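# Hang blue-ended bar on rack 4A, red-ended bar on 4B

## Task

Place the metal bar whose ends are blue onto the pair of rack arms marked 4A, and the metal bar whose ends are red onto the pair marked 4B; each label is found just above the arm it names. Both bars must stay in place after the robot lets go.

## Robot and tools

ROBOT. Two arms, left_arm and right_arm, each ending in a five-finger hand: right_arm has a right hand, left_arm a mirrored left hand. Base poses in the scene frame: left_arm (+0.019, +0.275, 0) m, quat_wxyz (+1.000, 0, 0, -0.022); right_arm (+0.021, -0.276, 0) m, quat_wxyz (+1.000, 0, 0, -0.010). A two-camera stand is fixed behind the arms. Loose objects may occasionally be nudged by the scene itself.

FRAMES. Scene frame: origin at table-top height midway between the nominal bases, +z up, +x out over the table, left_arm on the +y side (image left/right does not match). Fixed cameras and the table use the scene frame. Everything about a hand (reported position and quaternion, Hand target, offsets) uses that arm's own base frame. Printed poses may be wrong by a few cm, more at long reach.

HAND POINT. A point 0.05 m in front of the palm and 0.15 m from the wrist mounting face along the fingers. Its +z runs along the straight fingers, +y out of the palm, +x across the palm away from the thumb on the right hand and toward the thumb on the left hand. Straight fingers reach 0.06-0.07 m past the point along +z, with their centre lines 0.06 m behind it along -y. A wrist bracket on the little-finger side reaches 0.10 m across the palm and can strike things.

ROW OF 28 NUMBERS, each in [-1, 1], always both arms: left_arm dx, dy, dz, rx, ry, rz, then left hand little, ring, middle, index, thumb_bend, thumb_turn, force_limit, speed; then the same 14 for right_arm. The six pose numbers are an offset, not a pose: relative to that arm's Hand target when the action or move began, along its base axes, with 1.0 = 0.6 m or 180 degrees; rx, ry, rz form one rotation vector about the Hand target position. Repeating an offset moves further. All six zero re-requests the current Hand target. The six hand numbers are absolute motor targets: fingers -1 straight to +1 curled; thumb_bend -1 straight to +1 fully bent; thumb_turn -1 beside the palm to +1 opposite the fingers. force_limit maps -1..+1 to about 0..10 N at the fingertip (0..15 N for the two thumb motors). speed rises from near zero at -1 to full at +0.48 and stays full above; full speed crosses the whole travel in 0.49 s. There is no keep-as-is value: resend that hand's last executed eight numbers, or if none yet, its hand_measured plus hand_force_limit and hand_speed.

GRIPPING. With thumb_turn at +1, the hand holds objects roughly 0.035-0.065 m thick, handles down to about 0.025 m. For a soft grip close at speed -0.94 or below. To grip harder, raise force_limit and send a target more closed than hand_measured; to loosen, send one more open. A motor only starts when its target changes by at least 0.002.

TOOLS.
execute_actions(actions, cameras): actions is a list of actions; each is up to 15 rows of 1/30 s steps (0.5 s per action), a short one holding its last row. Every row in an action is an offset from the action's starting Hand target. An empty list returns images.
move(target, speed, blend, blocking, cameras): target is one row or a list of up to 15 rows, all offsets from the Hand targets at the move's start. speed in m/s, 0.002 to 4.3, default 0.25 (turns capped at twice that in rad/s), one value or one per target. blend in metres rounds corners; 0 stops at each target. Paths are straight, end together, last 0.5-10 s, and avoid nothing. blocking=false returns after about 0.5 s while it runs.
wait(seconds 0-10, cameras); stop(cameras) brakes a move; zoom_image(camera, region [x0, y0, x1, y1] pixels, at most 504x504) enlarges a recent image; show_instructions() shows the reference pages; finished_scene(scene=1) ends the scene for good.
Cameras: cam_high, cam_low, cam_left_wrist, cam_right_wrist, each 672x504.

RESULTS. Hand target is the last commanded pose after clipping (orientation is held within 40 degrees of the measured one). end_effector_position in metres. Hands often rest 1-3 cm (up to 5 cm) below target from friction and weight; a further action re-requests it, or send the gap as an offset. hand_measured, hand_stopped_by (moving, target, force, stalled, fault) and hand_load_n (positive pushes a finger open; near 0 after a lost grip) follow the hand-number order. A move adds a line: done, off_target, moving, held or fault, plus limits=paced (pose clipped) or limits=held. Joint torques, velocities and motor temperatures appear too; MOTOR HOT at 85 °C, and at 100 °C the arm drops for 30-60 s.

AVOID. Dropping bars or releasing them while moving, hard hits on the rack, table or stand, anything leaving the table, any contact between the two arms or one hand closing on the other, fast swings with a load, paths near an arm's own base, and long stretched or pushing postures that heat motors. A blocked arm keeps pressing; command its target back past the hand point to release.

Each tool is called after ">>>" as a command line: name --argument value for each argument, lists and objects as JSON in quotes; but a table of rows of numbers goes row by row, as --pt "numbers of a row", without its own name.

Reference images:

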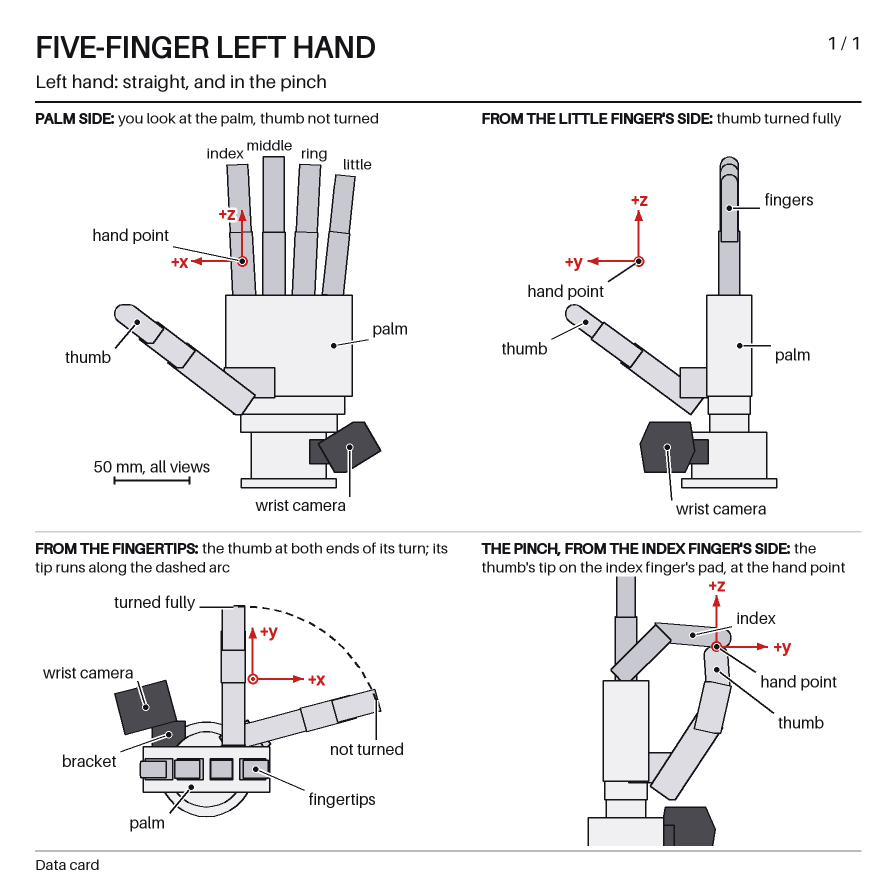

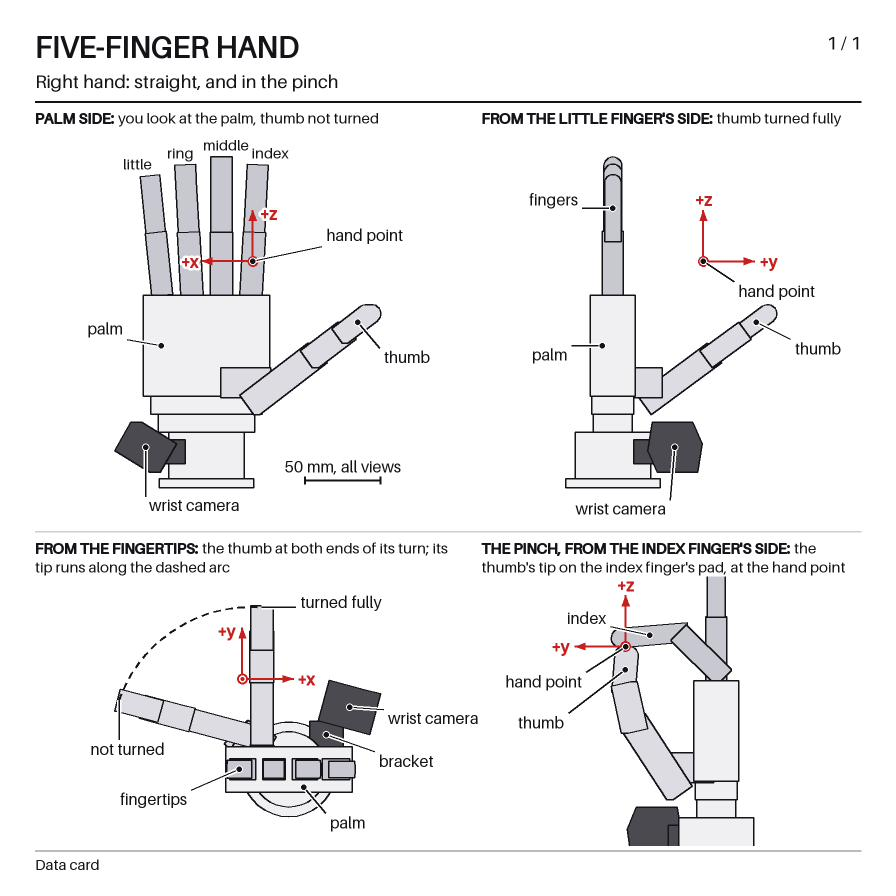

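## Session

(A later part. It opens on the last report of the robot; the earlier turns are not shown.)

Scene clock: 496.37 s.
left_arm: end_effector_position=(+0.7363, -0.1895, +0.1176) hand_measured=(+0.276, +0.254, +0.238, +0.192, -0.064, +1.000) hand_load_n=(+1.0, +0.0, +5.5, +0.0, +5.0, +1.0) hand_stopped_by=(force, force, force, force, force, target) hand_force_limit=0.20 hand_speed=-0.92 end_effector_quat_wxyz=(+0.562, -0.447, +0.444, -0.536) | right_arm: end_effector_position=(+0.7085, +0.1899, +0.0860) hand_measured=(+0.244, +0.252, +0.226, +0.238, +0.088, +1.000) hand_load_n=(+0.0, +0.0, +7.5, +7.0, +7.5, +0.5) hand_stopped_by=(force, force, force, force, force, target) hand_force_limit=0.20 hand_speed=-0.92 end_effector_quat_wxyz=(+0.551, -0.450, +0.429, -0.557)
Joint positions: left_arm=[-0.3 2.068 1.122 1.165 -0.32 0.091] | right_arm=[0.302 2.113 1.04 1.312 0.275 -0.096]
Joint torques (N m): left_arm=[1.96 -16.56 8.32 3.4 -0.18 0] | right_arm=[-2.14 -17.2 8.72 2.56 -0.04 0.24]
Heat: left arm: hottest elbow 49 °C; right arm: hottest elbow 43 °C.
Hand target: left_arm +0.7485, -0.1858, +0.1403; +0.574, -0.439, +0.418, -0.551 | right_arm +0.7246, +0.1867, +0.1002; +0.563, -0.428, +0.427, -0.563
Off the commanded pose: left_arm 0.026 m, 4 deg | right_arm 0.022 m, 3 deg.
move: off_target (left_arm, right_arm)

>>> move --target '[0, 0, 0, 0, 0, 0, 0.75, 0.75, 0.75, 0.75, -0.5, 1, 0.2, -0.7, 0, 0, 0, 0, 0, 0, 0.65, 0.65, 0.65, 0.65, -0.5, 1, 0.2, -0.7]' --speed 0.04 --cameras '["cam_low", "cam_high", "cam_left_wrist", "cam_right_wrist"]'

>>> zoom_image --camera "cam_low" --region '[210, 200, 310, 300]'

Scene clock: 500.70 s.
left_arm: end_effector_position=(+0.7364, -0.1892, +0.1203) hand_measured=(+0.276, +0.254, +0.238, +0.192, -0.500, +1.000) hand_load_n=(+0.5, +0.0, +0.0, -0.5, +0.0, +0.0) hand_stopped_by=(force, force, force, force, target, target) hand_force_limit=0.20 hand_speed=-0.70 end_effector_quat_wxyz=(+0.564, -0.446, +0.440, -0.538) | right_arm: end_effector_position=(+0.7085, +0.1898, +0.0860) hand_measured=(+0.244, +0.252, +0.226, +0.238, -0.500, +1.000) hand_load_n=(+0.0, +0.0, +0.0, +0.0, +0.0, +0.0) hand_stopped_by=(force, force, force, force, target, target) hand_force_limit=0.20 hand_speed=-0.70 end_effector_quat_wxyz=(+0.551, -0.450, +0.429, -0.557)
Joint positions: left_arm=[-0.3 2.068 1.122 1.175 -0.321 0.091] | right_arm=[0.302 2.113 1.04 1.312 0.275 -0.096]
Joint torques (N m): left_arm=[2.02 -16.38 8.36 2.97 -0.11 0.01] | right_arm=[-1.67 -17.14 8.73 2.69 0 0.29]
Heat: left arm: hottest elbow 49 °C; right arm: hottest elbow 42 °C.
Hand target: left_arm +0.7485, -0.1859, +0.1403; +0.574, -0.439, +0.418, -0.551 | right_arm +0.7246, +0.1867, +0.1002; +0.563, -0.428, +0.427, -0.563
Off the commanded pose: left_arm 0.024 m, 3 deg | right_arm 0.022 m, 3 deg.
move: off_target (left_arm, right_arm)

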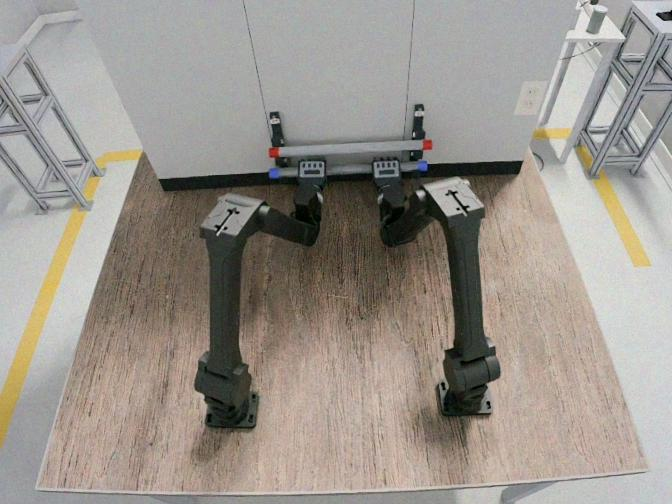

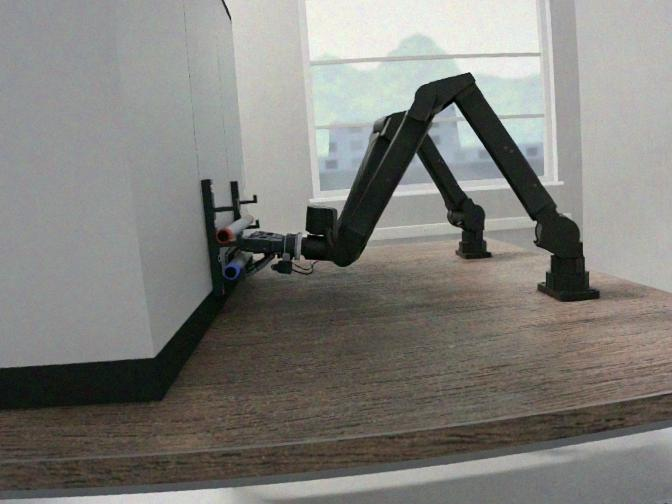

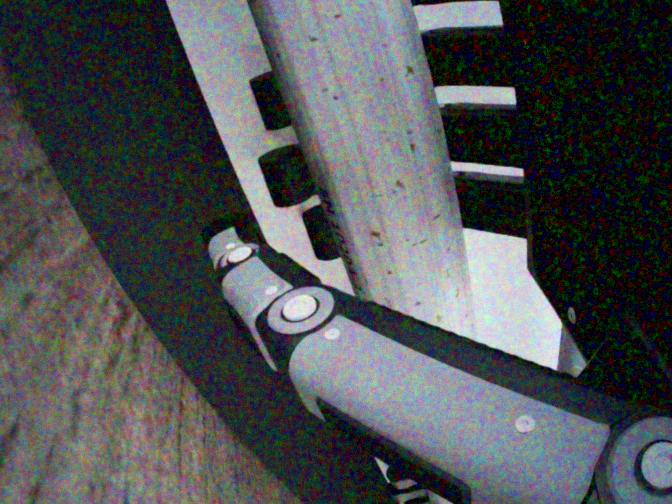

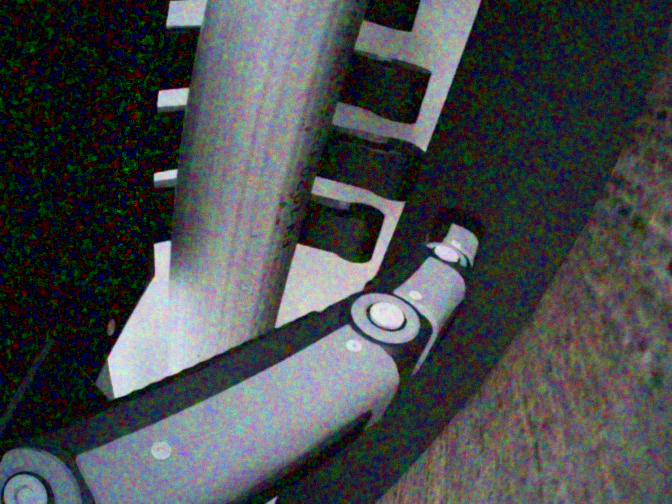

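Scaled by 5.040 from the camera's 672x504 image, which has a finer 960x720 frame.

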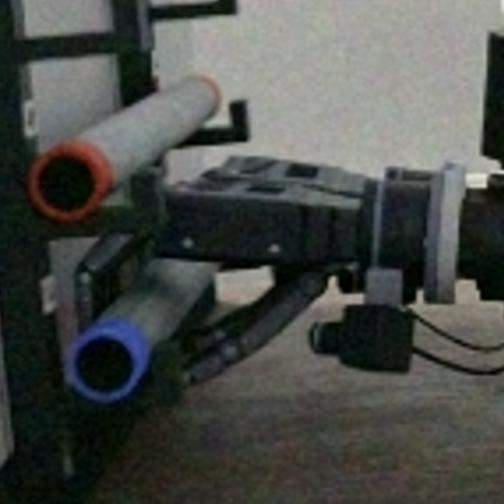

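>>> move --target '[-0.03, -0.001, 0, 0, 0, 0, 0.75, 0.75, 0.75, 0.75, -0.5, 1, 0.2, -0.7, 0, 0, 0, 0, 0, 0, 0.65, 0.65, 0.65, 0.65, -0.5, 1, 0.2, -0.7]' --speed 0.03

Scene clock: 512.70 s.
left_arm: end_effector_position=(+0.7357, -0.1876, +0.1252) hand_measured=(+0.276, +0.254, +0.238, +0.192, -0.500, +1.000) hand_load_n=(+3.5, +0.0, +0.0, +0.0, +0.0, +0.0) hand_stopped_by=(force, force, force, force, target, target) hand_force_limit=0.20 hand_speed=-0.70 end_effector_quat_wxyz=(+0.568, -0.444, +0.431, -0.542) | right_arm: end_effector_position=(+0.7085, +0.1898, +0.0860) hand_measured=(+0.244, +0.252, +0.226, +0.238, -0.500, +1.000) hand_load_n=(+0.0, +0.0, +0.0, +0.0, +0.0, +0.0) hand_stopped_by=(force, force, force, force, target, target) hand_force_limit=0.20 hand_speed=-0.70 end_effector_quat_wxyz=(+0.551, -0.450, +0.429, -0.557)
Joint positions: left_arm=[-0.3 2.068 1.12 1.198 -0.328 0.09] | right_arm=[0.302 2.113 1.04 1.312 0.275 -0.096]
Joint torques (N m): left_arm=[1.32 -18.49 4.57 3.15 -0.22 0.01] | right_arm=[-1.79 -17.14 8.79 2.56 -0.03 0.24]
Heat: left arm: hottest elbow 48 °C; right arm: hottest elbow 42 °C.
Hand target: left_arm +0.7305, -0.1865, +0.1404; +0.574, -0.439, +0.418, -0.551 | right_arm +0.7246, +0.1867, +0.1002; +0.563, -0.428, +0.427, -0.563
Off the commanded pose: left_arm 0.016 m, 2 deg | right_arm 0.022 m, 3 deg.
move: off_target (left_arm, right_arm)

>>> execute_actions --actions '[]'

>>> zoom_image --camera "cam_low" --region '[210, 200, 310, 300]'

>>> zoom_image --camera "cam_left_wrist" --region '[150, 0, 554, 404]'

Scene clock: 513.87 s.
left_arm: end_effector_position=(+0.7357, -0.1876, +0.1252) hand_measured=(+0.276, +0.254, +0.238, +0.192, -0.500, +1.000) hand_load_n=(+4.0, +0.0, +0.0, -0.5, +0.5, +0.0) hand_stopped_by=(force, force, force, force, target, target) hand_force_limit=0.20 hand_speed=-0.70 end_effector_quat_wxyz=(+0.568, -0.444, +0.431, -0.542) | right_arm: end_effector_position=(+0.7085, +0.1898, +0.0860) hand_measured=(+0.244, +0.252, +0.226, +0.238, -0.500, +1.000) hand_load_n=(+0.0, +0.0, +0.0, +0.0, +0.0, +0.0) hand_stopped_by=(force, force, force, force, target, target) hand_force_limit=0.20 hand_speed=-0.70 end_effector_quat_wxyz=(+0.551, -0.450, +0.429, -0.557)
Joint positions: left_arm=[-0.3 2.068 1.12 1.198 -0.328 0.09] | right_arm=[0.302 2.113 1.04 1.312 0.275 -0.096]
Joint velocities: within noise
Joint torques (N m): left_arm=[1.32 -18.55 4.53 3.19 -0.22 0.05] | right_arm=[-2.02 -17.32 8.58 2.71 -0.07 0.23]
Motor temperatures (°C): left_arm=[32 36 48 27 30 26] | right_arm=[30 37 42 29 29 27]
Heat: left arm: hottest elbow 48 °C; right arm: hottest elbow 42 °C.
Hand target: left_arm +0.7305, -0.1865, +0.1404; +0.574, -0.439, +0.418, -0.551 | right_arm +0.7246, +0.1867, +0.1002; +0.563, -0.428, +0.427, -0.563
Off the commanded pose: left_arm 0.016 m, 2 deg | right_arm 0.022 m, 3 deg.

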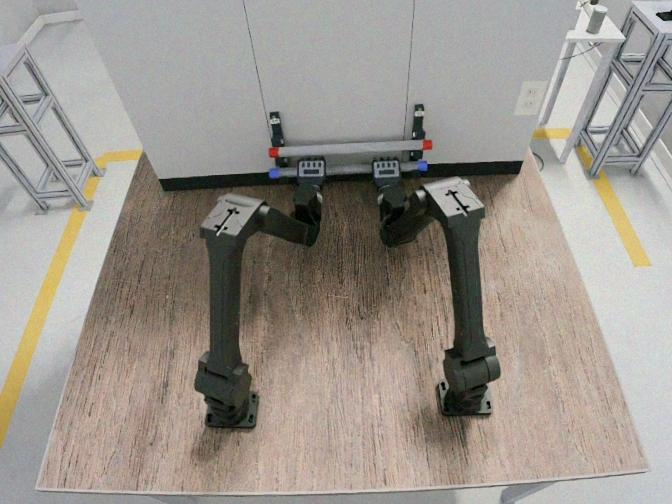

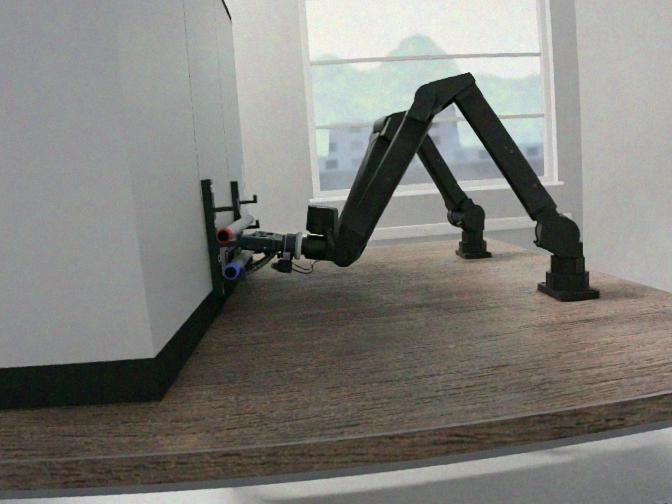

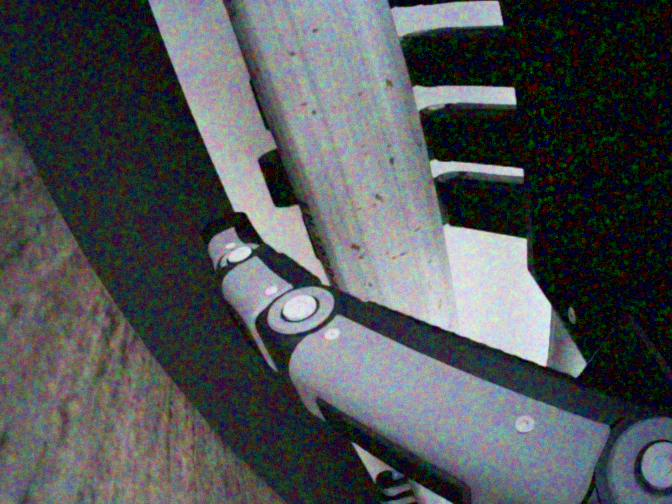

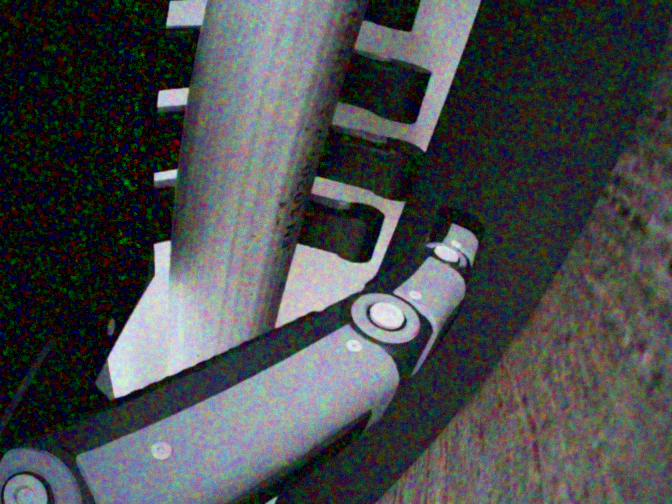

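Scaled by 5.040 from the camera's 672x504 image, which has a finer 960x720 frame.

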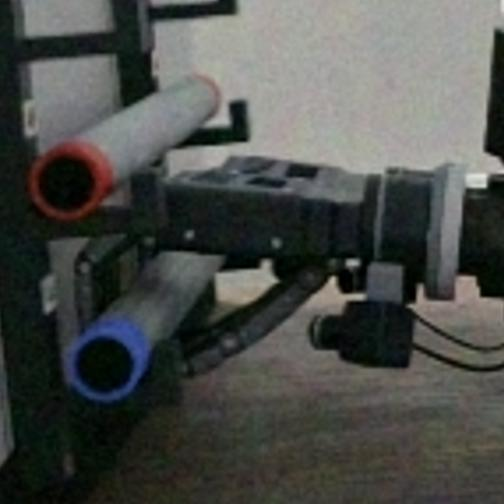

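Scaled by 1.248 from the camera's 672x504 image, which has a finer 960x720 frame.

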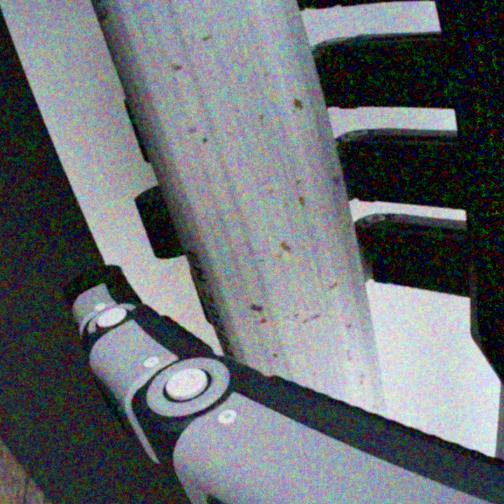

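>>> move --target '[-0.02, -0.001, -0.01, 0, 0, 0, 0.1, 0.1, 0.1, 0.1, -0.5, 1, 0.2, -0.8, 0, 0, 0, 0, 0, 0, 0.65, 0.65, 0.65, 0.65, -0.5, 1, 0.2, -0.7]' --speed 0.03 --cameras '["cam_low", "cam_left_wrist"]'

>>> zoom_image --camera "cam_low" --region '[210, 200, 310, 300]'

Scene clock: 517.33 s.
left_arm: end_effector_position=(+0.7273, -0.1836, +0.1240) hand_measured=(+0.100, +0.100, +0.100, +0.100, -0.500, +1.000) hand_load_n=(-0.5, +0.0, +0.0, +4.5, +0.0, +0.0) hand_stopped_by=(target, target, target, target, target, target) hand_force_limit=0.20 hand_speed=-0.80 end_effector_quat_wxyz=(+0.571, -0.444, +0.425, -0.544) | right_arm: end_effector_position=(+0.7085, +0.1898, +0.0860) hand_measured=(+0.244, +0.252, +0.226, +0.238, -0.500, +1.000) hand_load_n=(+0.0, +0.0, +0.0, +0.0, +0.0, +0.0) hand_stopped_by=(force, force, force, force, target, target) hand_force_limit=0.20 hand_speed=-0.70 end_effector_quat_wxyz=(+0.551, -0.450, +0.429, -0.557)
Joint positions: left_arm=[-0.3 2.064 1.091 1.234 -0.335 0.09] | right_arm=[0.302 2.113 1.04 1.312 0.275 -0.096]
Joint torques (N m): left_arm=[0.73 -18.32 3.85 2.99 -0.22 0.07] | right_arm=[-2.61 -17.61 8.44 2.56 -0.05 0.22]
Heat: left arm: hottest elbow 48 °C; right arm: hottest elbow 42 °C.
Hand target: left_arm +0.7185, -0.1871, +0.1343; +0.574, -0.439, +0.418, -0.551 | right_arm +0.7246, +0.1867, +0.1002; +0.563, -0.428, +0.427, -0.563
Off the commanded pose: left_arm 0.014 m, 1 deg | right_arm 0.022 m, 3 deg.
move: off_target (left_arm, right_arm)
Images, in order (width x height): cam_low 672x504, cam_left_wrist 672x504.

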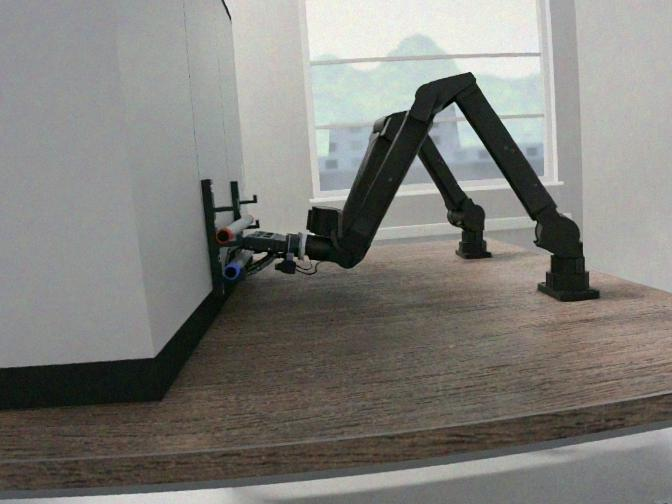

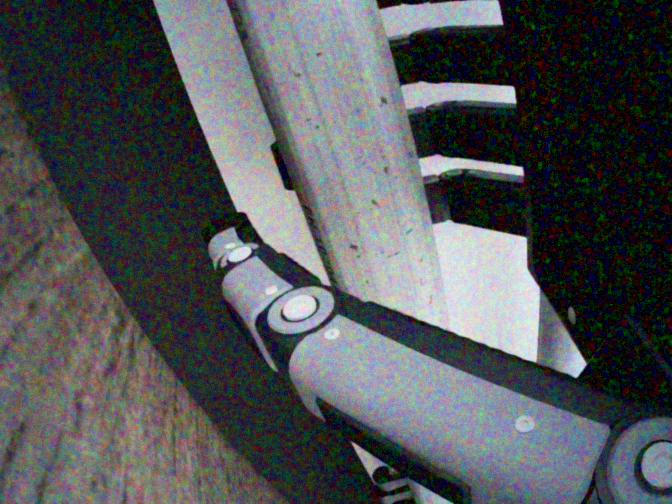

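Scaled by 5.040 from the camera's 672x504 image, which has a finer 960x720 frame.

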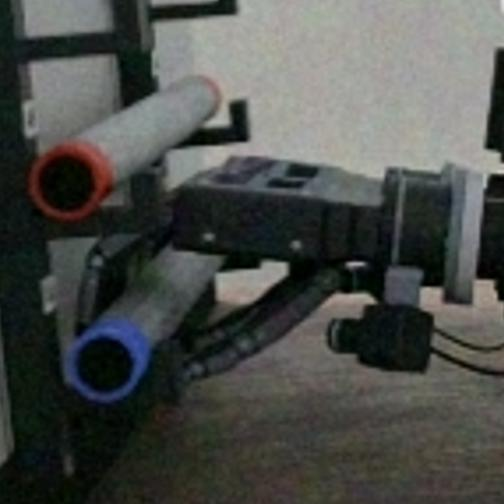

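>>> move --target '[-0.015, -0.001, 0, 0, 0, 0, -0.1, -0.1, -0.1, -0.1, -0.5, 1, 0.2, -0.8, 0, 0, 0, 0, 0, 0, 0.65, 0.65, 0.65, 0.65, -0.5, 1, 0.2, -0.7]' --speed 0.03 --cameras '["cam_low", "cam_left_wrist"]'

>>> zoom_image --camera "cam_low" --region '[210, 200, 310, 300]'

Scene clock: 519.77 s.
left_arm: end_effector_position=(+0.7159, -0.1795, +0.1239) hand_measured=(-0.100, -0.100, -0.100, -0.100, -0.500, +1.000) hand_load_n=(+0.0, +0.0, +0.0, +1.5, +0.0, +0.0) hand_stopped_by=(target, target, target, target, target, target) hand_force_limit=0.20 hand_speed=-0.80 end_effector_quat_wxyz=(+0.572, -0.447, +0.423, -0.542) | right_arm: end_effector_position=(+0.7085, +0.1898, +0.0860) hand_measured=(+0.244, +0.252, +0.226, +0.238, -0.500, +1.000) hand_load_n=(+0.0, +0.0, +0.0, +0.0, +0.0, +0.0) hand_stopped_by=(force, force, force, force, target, target) hand_force_limit=0.20 hand_speed=-0.70 end_effector_quat_wxyz=(+0.551, -0.450, +0.429, -0.557)
Joint positions: left_arm=[-0.302 2.046 1.053 1.254 -0.345 0.09] | right_arm=[0.302 2.113 1.04 1.312 0.275 -0.096]
Joint torques (N m): left_arm=[0.38 -17.32 4.51 2.76 -0.08 0.09] | right_arm=[-1.73 -17.38 8.8 2.59 -0.06 0.23]
Heat: left arm: hottest elbow 47 °C; right arm: hottest elbow 42 °C.
Hand target: left_arm +0.7095, -0.1874, +0.1344; +0.574, -0.439, +0.418, -0.551 | right_arm +0.7246, +0.1867, +0.1002; +0.563, -0.428, +0.427, -0.563
Off the commanded pose: left_arm 0.015 m, 2 deg | right_arm 0.022 m, 3 deg.
move: off_target (left_arm, right_arm)
Images, in order (width x height): cam_low 672x504, cam_left_wrist 672x504.

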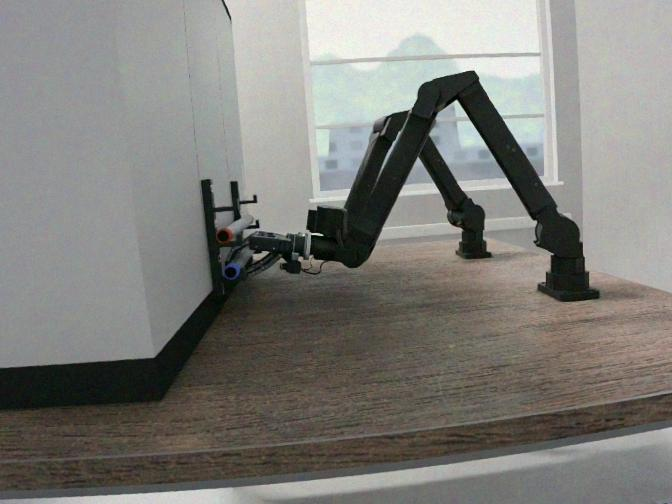

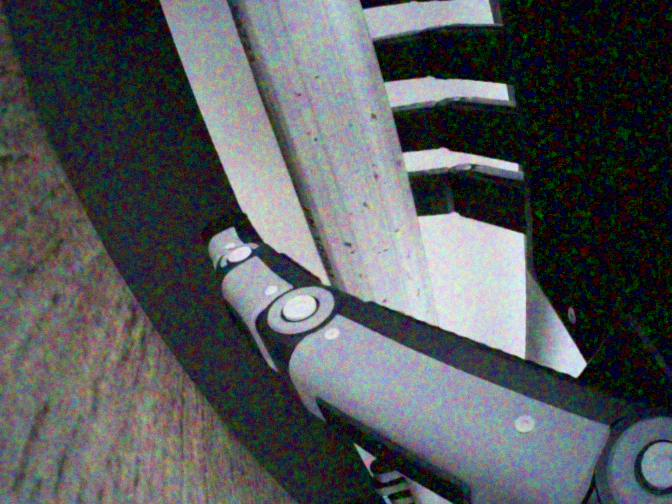

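Scaled by 5.040 from the camera's 672x504 image, which has a finer 960x720 frame.

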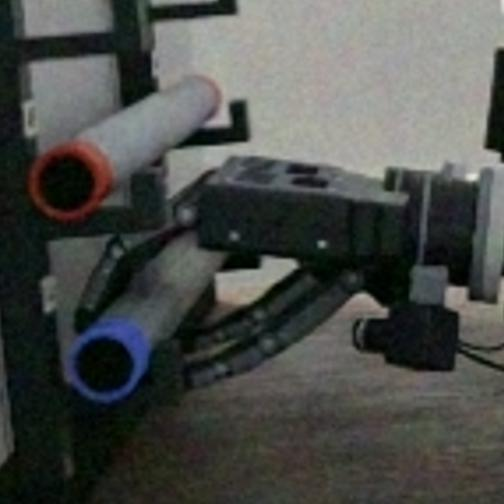

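>>> move --target '[-0.02, -0.001, 0, 0, 0, 0, -0.3, -0.3, -0.3, -0.3, -0.5, 1, 0.2, -0.8, 0, 0, 0, 0, 0, 0, 0.65, 0.65, 0.65, 0.65, -0.5, 1, 0.2, -0.7]' --speed 0.03 --cameras '["cam_low", "cam_left_wrist"]'

>>> zoom_image --camera "cam_low" --region '[210, 200, 310, 300]'

Scene clock: 522.00 s.
left_arm: end_effector_position=(+0.7028, -0.1793, +0.1219) hand_measured=(-0.300, -0.300, -0.300, -0.300, -0.500, +1.000) hand_load_n=(+0.0, +0.0, +0.0, +0.5, +0.0, +0.0) hand_stopped_by=(target, target, target, target, target, target) hand_force_limit=0.20 hand_speed=-0.80 end_effector_quat_wxyz=(+0.571, -0.448, +0.423, -0.541) | right_arm: end_effector_position=(+0.7085, +0.1898, +0.0860) hand_measured=(+0.244, +0.252, +0.226, +0.238, -0.500, +1.000) hand_load_n=(+0.0, +0.0, +0.0, +0.0, +0.0, +0.0) hand_stopped_by=(force, force, force, force, target, target) hand_force_limit=0.20 hand_speed=-0.70 end_effector_quat_wxyz=(+0.551, -0.450, +0.429, -0.557)
Joint positions: left_arm=[-0.309 2.03 1.014 1.274 -0.354 0.09] | right_arm=[0.302 2.113 1.04 1.312 0.275 -0.096]
Joint torques (N m): left_arm=[0.44 -17.03 4.67 2.71 -0.05 0.12] | right_arm=[-2.14 -17.38 8.59 2.65 -0.07 0.18]
Heat: left arm: hottest elbow 47 °C; right arm: hottest elbow 42 °C.
Hand target: left_arm +0.6976, -0.1881, +0.1346; +0.574, -0.439, +0.417, -0.551 | right_arm +0.7246, +0.1867, +0.1002; +0.563, -0.428, +0.427, -0.563
Off the commanded pose: left_arm 0.016 m, 2 deg | right_arm 0.022 m, 3 deg.
move: off_target (left_arm, right_arm)
Images, in order (width x height): cam_low 672x504, cam_left_wrist 672x504.

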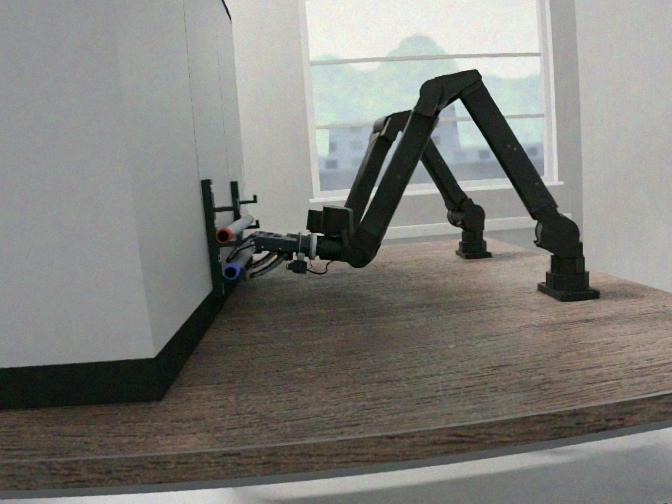

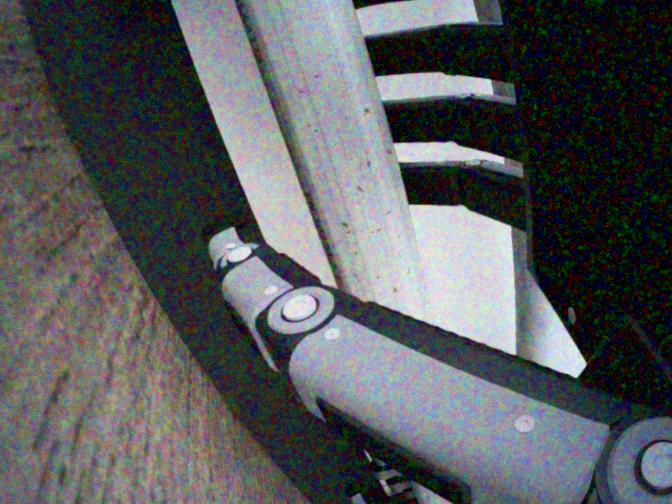

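Scaled by 5.040 from the camera's 672x504 image, which has a finer 960x720 frame.

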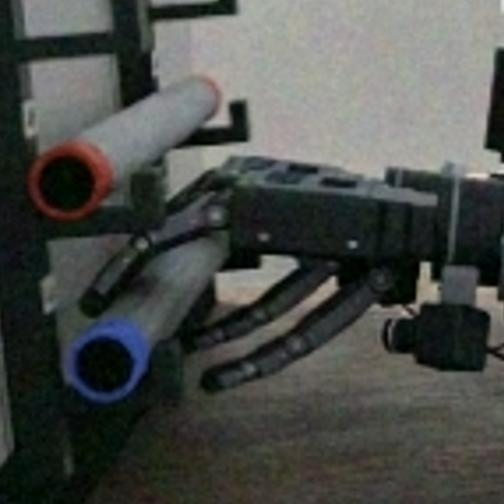

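>>> move --target '[-0.02, -0.001, 0.005, 0, 0, 0, -0.5, -0.5, -0.5, -0.5, -0.5, 1, 0.2, -0.8, 0, 0, 0, 0, 0, 0, 0.65, 0.65, 0.65, 0.65, -0.5, 1, 0.2, -0.7]' --speed 0.03 --cameras '["cam_low", "cam_left_wrist"]'

>>> zoom_image --camera "cam_low" --region '[210, 200, 310, 300]'

Scene clock: 524.27 s.
left_arm: end_effector_position=(+0.6894, -0.1818, +0.1222) hand_measured=(-0.500, -0.500, -0.500, -0.500, -0.500, +1.000) hand_load_n=(+0.0, +0.0, +0.0, +0.0, +0.0, +0.0) hand_stopped_by=(target, target, target, target, target, target) hand_force_limit=0.20 hand_speed=-0.80 end_effector_quat_wxyz=(+0.570, -0.449, +0.426, -0.541) | right_arm: end_effector_position=(+0.7085, +0.1898, +0.0860) hand_measured=(+0.244, +0.252, +0.226, +0.238, -0.500, +1.000) hand_load_n=(+0.0, +0.0, +0.0, +0.0, +0.0, +0.0) hand_stopped_by=(force, force, force, force, target, target) hand_force_limit=0.20 hand_speed=-0.70 end_effector_quat_wxyz=(+0.551, -0.450, +0.429, -0.557)
Joint positions: left_arm=[-0.321 2.008 0.975 1.285 -0.362 0.092] | right_arm=[0.302 2.113 1.04 1.312 0.275 -0.096]
Joint torques (N m): left_arm=[0.62 -16.73 4.89 2.85 -0.06 0.13] | right_arm=[-2.26 -17.44 8.66 2.67 -0.04 0.23]
Heat: left arm: hottest elbow 46 °C; right arm: hottest elbow 41 °C.
Hand target: left_arm +0.6855, -0.1887, +0.1374; +0.574, -0.439, +0.418, -0.551 | right_arm +0.7246, +0.1867, +0.1002; +0.563, -0.428, +0.427, -0.563
Off the commanded pose: left_arm 0.017 m, 2 deg | right_arm 0.022 m, 3 deg.
move: off_target (left_arm, right_arm)
Images, in order (width x height): cam_low 672x504, cam_left_wrist 672x504.

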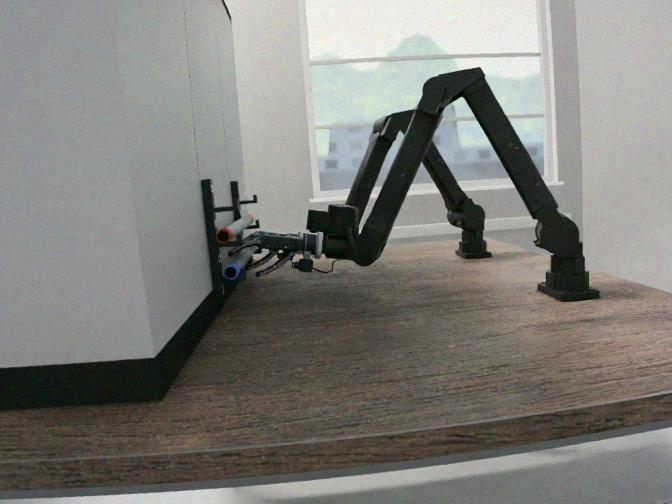

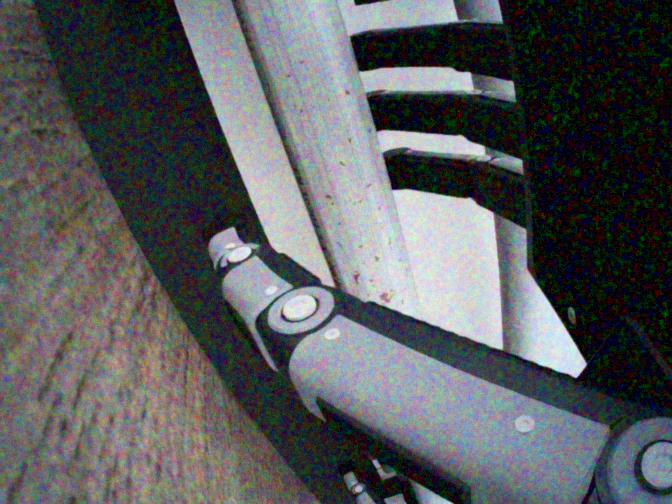

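Scaled by 5.040 from the camera's 672x504 image, which has a finer 960x720 frame.

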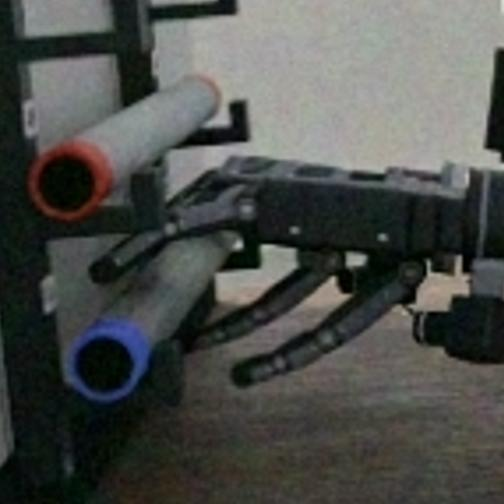

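>>> move --target '[-0.12, -0.005, 0.005, 0, 0, 0, -0.5, -0.5, -0.5, -0.5, -0.5, 1, 0.2, -0.8, -0.03, 0, 0, 0, 0, 0, 0.1, 0.1, 0.1, 0.1, -0.5, 1, 0.2, -0.8]' --speed 0.05 --cameras '["cam_low", "cam_right_wrist"]'

>>> zoom_image --camera "cam_low" --region '[210, 200, 310, 300]'

Scene clock: 527.37 s.
left_arm: end_effector_position=(+0.6175, -0.1859, +0.1263) hand_measured=(-0.500, -0.500, -0.500, -0.500, -0.500, +1.000) hand_load_n=(+0.0, +0.0, +0.0, +0.0, +0.0, +0.0) hand_stopped_by=(target, target, target, target, target, target) hand_force_limit=0.20 hand_speed=-0.80 end_effector_quat_wxyz=(+0.570, -0.448, +0.427, -0.541) | right_arm: end_effector_position=(+0.7086, +0.1879, +0.0944) hand_measured=(+0.100, +0.100, +0.100, +0.100, -0.500, +1.000) hand_load_n=(+0.0, -0.5, +0.0, +0.0, +0.0, +0.0) hand_stopped_by=(target, target, target, target, target, target) hand_force_limit=0.20 hand_speed=-0.80 end_effector_quat_wxyz=(+0.557, -0.437, +0.426, -0.564)
Joint positions: left_arm=[-0.38 1.906 0.776 1.389 -0.419 0.11] | right_arm=[0.302 2.113 1.04 1.342 0.285 -0.096]
Joint torques (N m): left_arm=[0.62 -14.33 4.15 2.82 -0.07 0.13] | right_arm=[-0.67 -19.14 4.96 2.66 -0.04 0.19]
Heat: left arm: hottest elbow 46 °C; right arm: hottest elbow 41 °C.
Hand target: left_arm +0.6135, -0.1917, +0.1404; +0.574, -0.439, +0.418, -0.551 | right_arm +0.7066, +0.1866, +0.1002; +0.563, -0.428, +0.427, -0.563
Off the commanded pose: left_arm 0.016 m, 2 deg | right_arm 0.006 m, 1 deg.
move: off_target (left_arm)
Images, in order (width x height): cam_low 672x504, cam_right_wrist 672x504.

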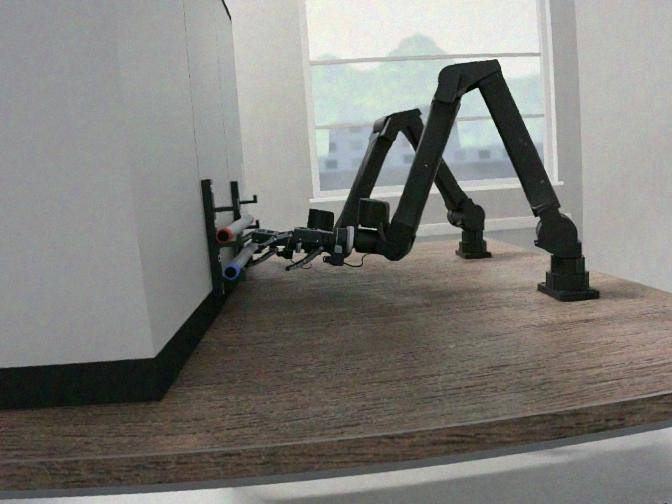

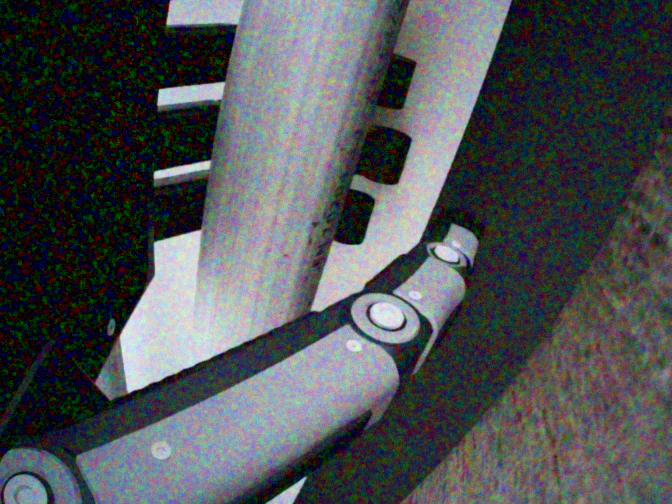

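Scaled by 5.040 from the camera's 672x504 image, which has a finer 960x720 frame.

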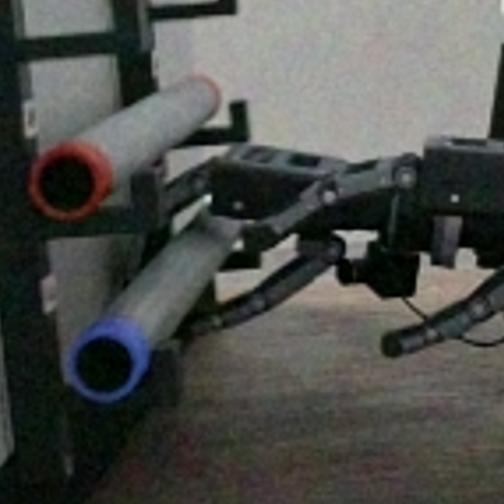

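>>> move --target '[-0.1, -0.005, 0.05, 0, 0, 0, -0.5, -0.5, -0.5, -0.5, -0.5, 1, 0.2, -0.8, -0.03, 0, 0.01, 0, 0, 0, -0.1, -0.1, -0.1, -0.1, -0.5, 1, 0.2, -0.8]' --speed 0.05 --cameras '["cam_low", "cam_right_wrist"]'

>>> zoom_image --camera "cam_low" --region '[210, 200, 310, 300]'

Scene clock: 530.17 s.
left_arm: end_effector_position=(+0.5578, -0.1898, +0.1613) hand_measured=(-0.500, -0.500, -0.500, -0.500, -0.500, +1.000) hand_load_n=(+0.0, +0.0, +0.0, +0.0, +0.0, +0.0) hand_stopped_by=(target, target, target, target, target, target) hand_force_limit=0.20 hand_speed=-0.80 end_effector_quat_wxyz=(+0.572, -0.446, +0.422, -0.544) | right_arm: end_effector_position=(+0.6939, +0.1813, +0.0960) hand_measured=(-0.100, -0.100, -0.100, -0.100, -0.500, +1.000) hand_load_n=(+0.0, +0.0, +0.0, +0.0, +0.0, +0.0) hand_stopped_by=(target, target, target, target, target, target) hand_force_limit=0.20 hand_speed=-0.80 end_effector_quat_wxyz=(+0.553, -0.436, +0.430, -0.565)
Joint positions: left_arm=[-0.446 1.733 0.625 1.39 -0.482 0.132] | right_arm=[0.302 2.086 0.989 1.362 0.295 -0.096]
Joint torques (N m): left_arm=[0.5 -11.75 4.3 2.36 -0.03 0.11] | right_arm=[-0.5 -19.25 4.37 2.59 -0.07 0.17]
Heat: left arm: hottest elbow 46 °C; right arm: hottest elbow 41 °C.
Hand target: left_arm +0.5535, -0.1948, +0.1705; +0.574, -0.439, +0.417, -0.551 | right_arm +0.6887, +0.1867, +0.1062; +0.563, -0.428, +0.427, -0.563
Off the commanded pose: left_arm 0.011 m, 1 deg | right_arm 0.013 m, 2 deg.
move: off_target (left_arm, right_arm)
Images, in order (width x height): cam_low 672x504, cam_right_wrist 672x504.

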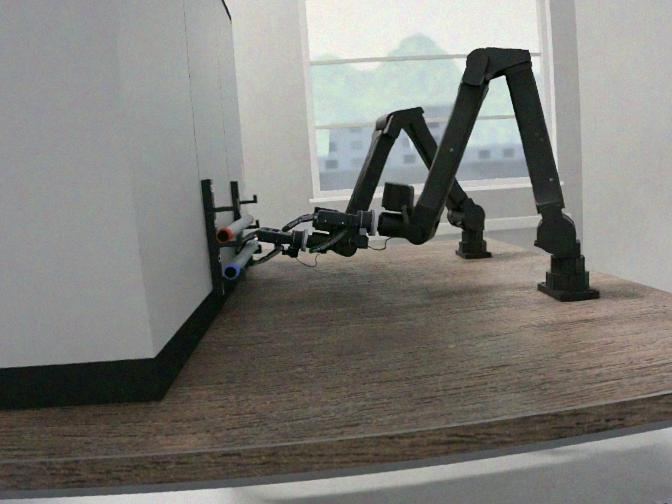

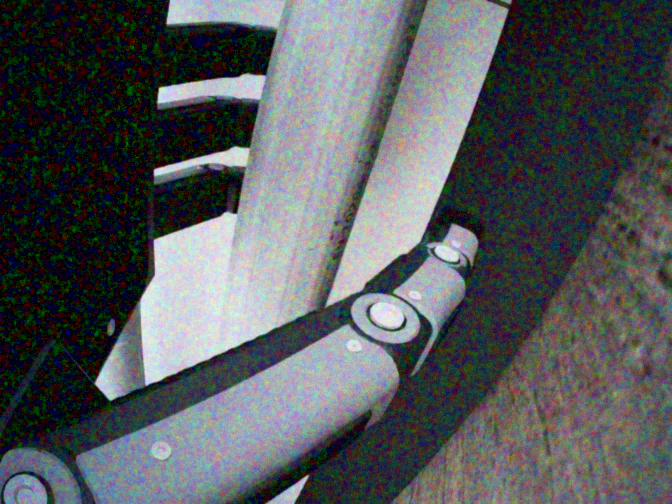

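Scaled by 5.040 from the camera's 672x504 image, which has a finer 960x720 frame.

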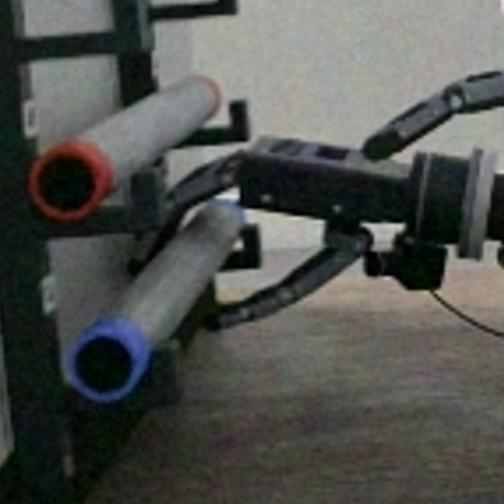

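>>> move --target '[-0.1, -0.005, 0.05, 0, 0, 0, -0.5, -0.5, -0.5, -0.5, -0.5, 1, 0.2, -0.8, -0.02, 0, 0.02, 0, 0, 0, -0.3, -0.3, -0.3, -0.3, -0.5, 1, 0.2, -0.8]' --speed 0.05 --cameras '["cam_low", "cam_right_wrist"]'

>>> zoom_image --camera "cam_low" --region '[210, 200, 310, 300]'

Scene clock: 533.77 s.
left_arm: end_effector_position=(+0.4974, -0.1935, +0.2004) hand_measured=(-0.500, -0.500, -0.500, -0.500, -0.500, +1.000) hand_load_n=(+0.0, +0.0, +0.0, +0.0, +0.0, +0.0) hand_stopped_by=(target, target, target, target, target, target) hand_force_limit=0.20 hand_speed=-0.80 end_effector_quat_wxyz=(+0.575, -0.442, +0.411, -0.553) | right_arm: end_effector_position=(+0.6828, +0.1778, +0.1104) hand_measured=(-0.300, -0.300, -0.300, -0.300, -0.500, +1.000) hand_load_n=(+0.0, +0.0, +0.0, +0.0, +0.0, +0.0) hand_stopped_by=(target, target, target, target, target, target) hand_force_limit=0.20 hand_speed=-0.80 end_effector_quat_wxyz=(+0.554, -0.432, +0.430, -0.567)
Joint positions: left_arm=[-0.533 1.539 0.496 1.372 -0.564 0.163] | right_arm=[0.304 2.04 0.951 1.362 0.302 -0.096]
Joint torques (N m): left_arm=[0.5 -9.05 4.64 1.05 -0.03 0.11] | right_arm=[0.44 -18.55 4.66 2.32 -0.05 0.16]
Heat: left arm: hottest elbow 45 °C; right arm: hottest elbow 40 °C.
Hand target: left_arm +0.4935, -0.1977, +0.2004; +0.574, -0.439, +0.418, -0.551 | right_arm +0.6766, +0.1867, +0.1181; +0.563, -0.428, +0.427, -0.563
Off the commanded pose: left_arm 0.006 m, 1 deg | right_arm 0.013 m, 1 deg.
move: off_target (right_arm)
Images, in order (width x height): cam_low 672x504, cam_right_wrist 672x504.

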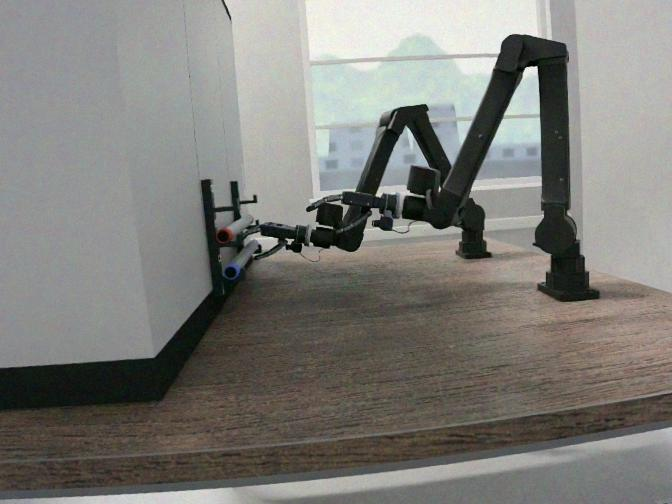

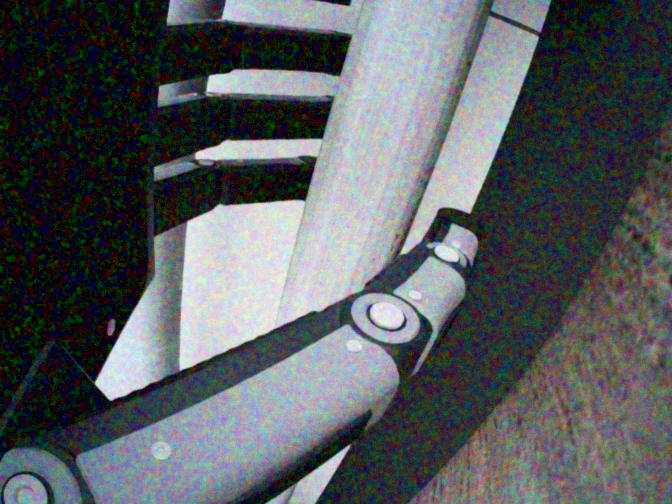

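Scaled by 5.040 from the camera's 672x504 image, which has a finer 960x720 frame.

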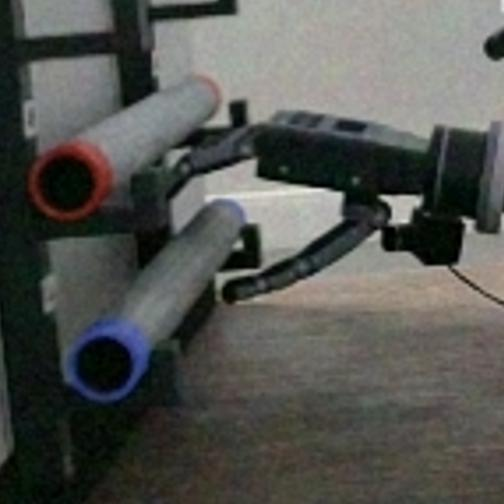

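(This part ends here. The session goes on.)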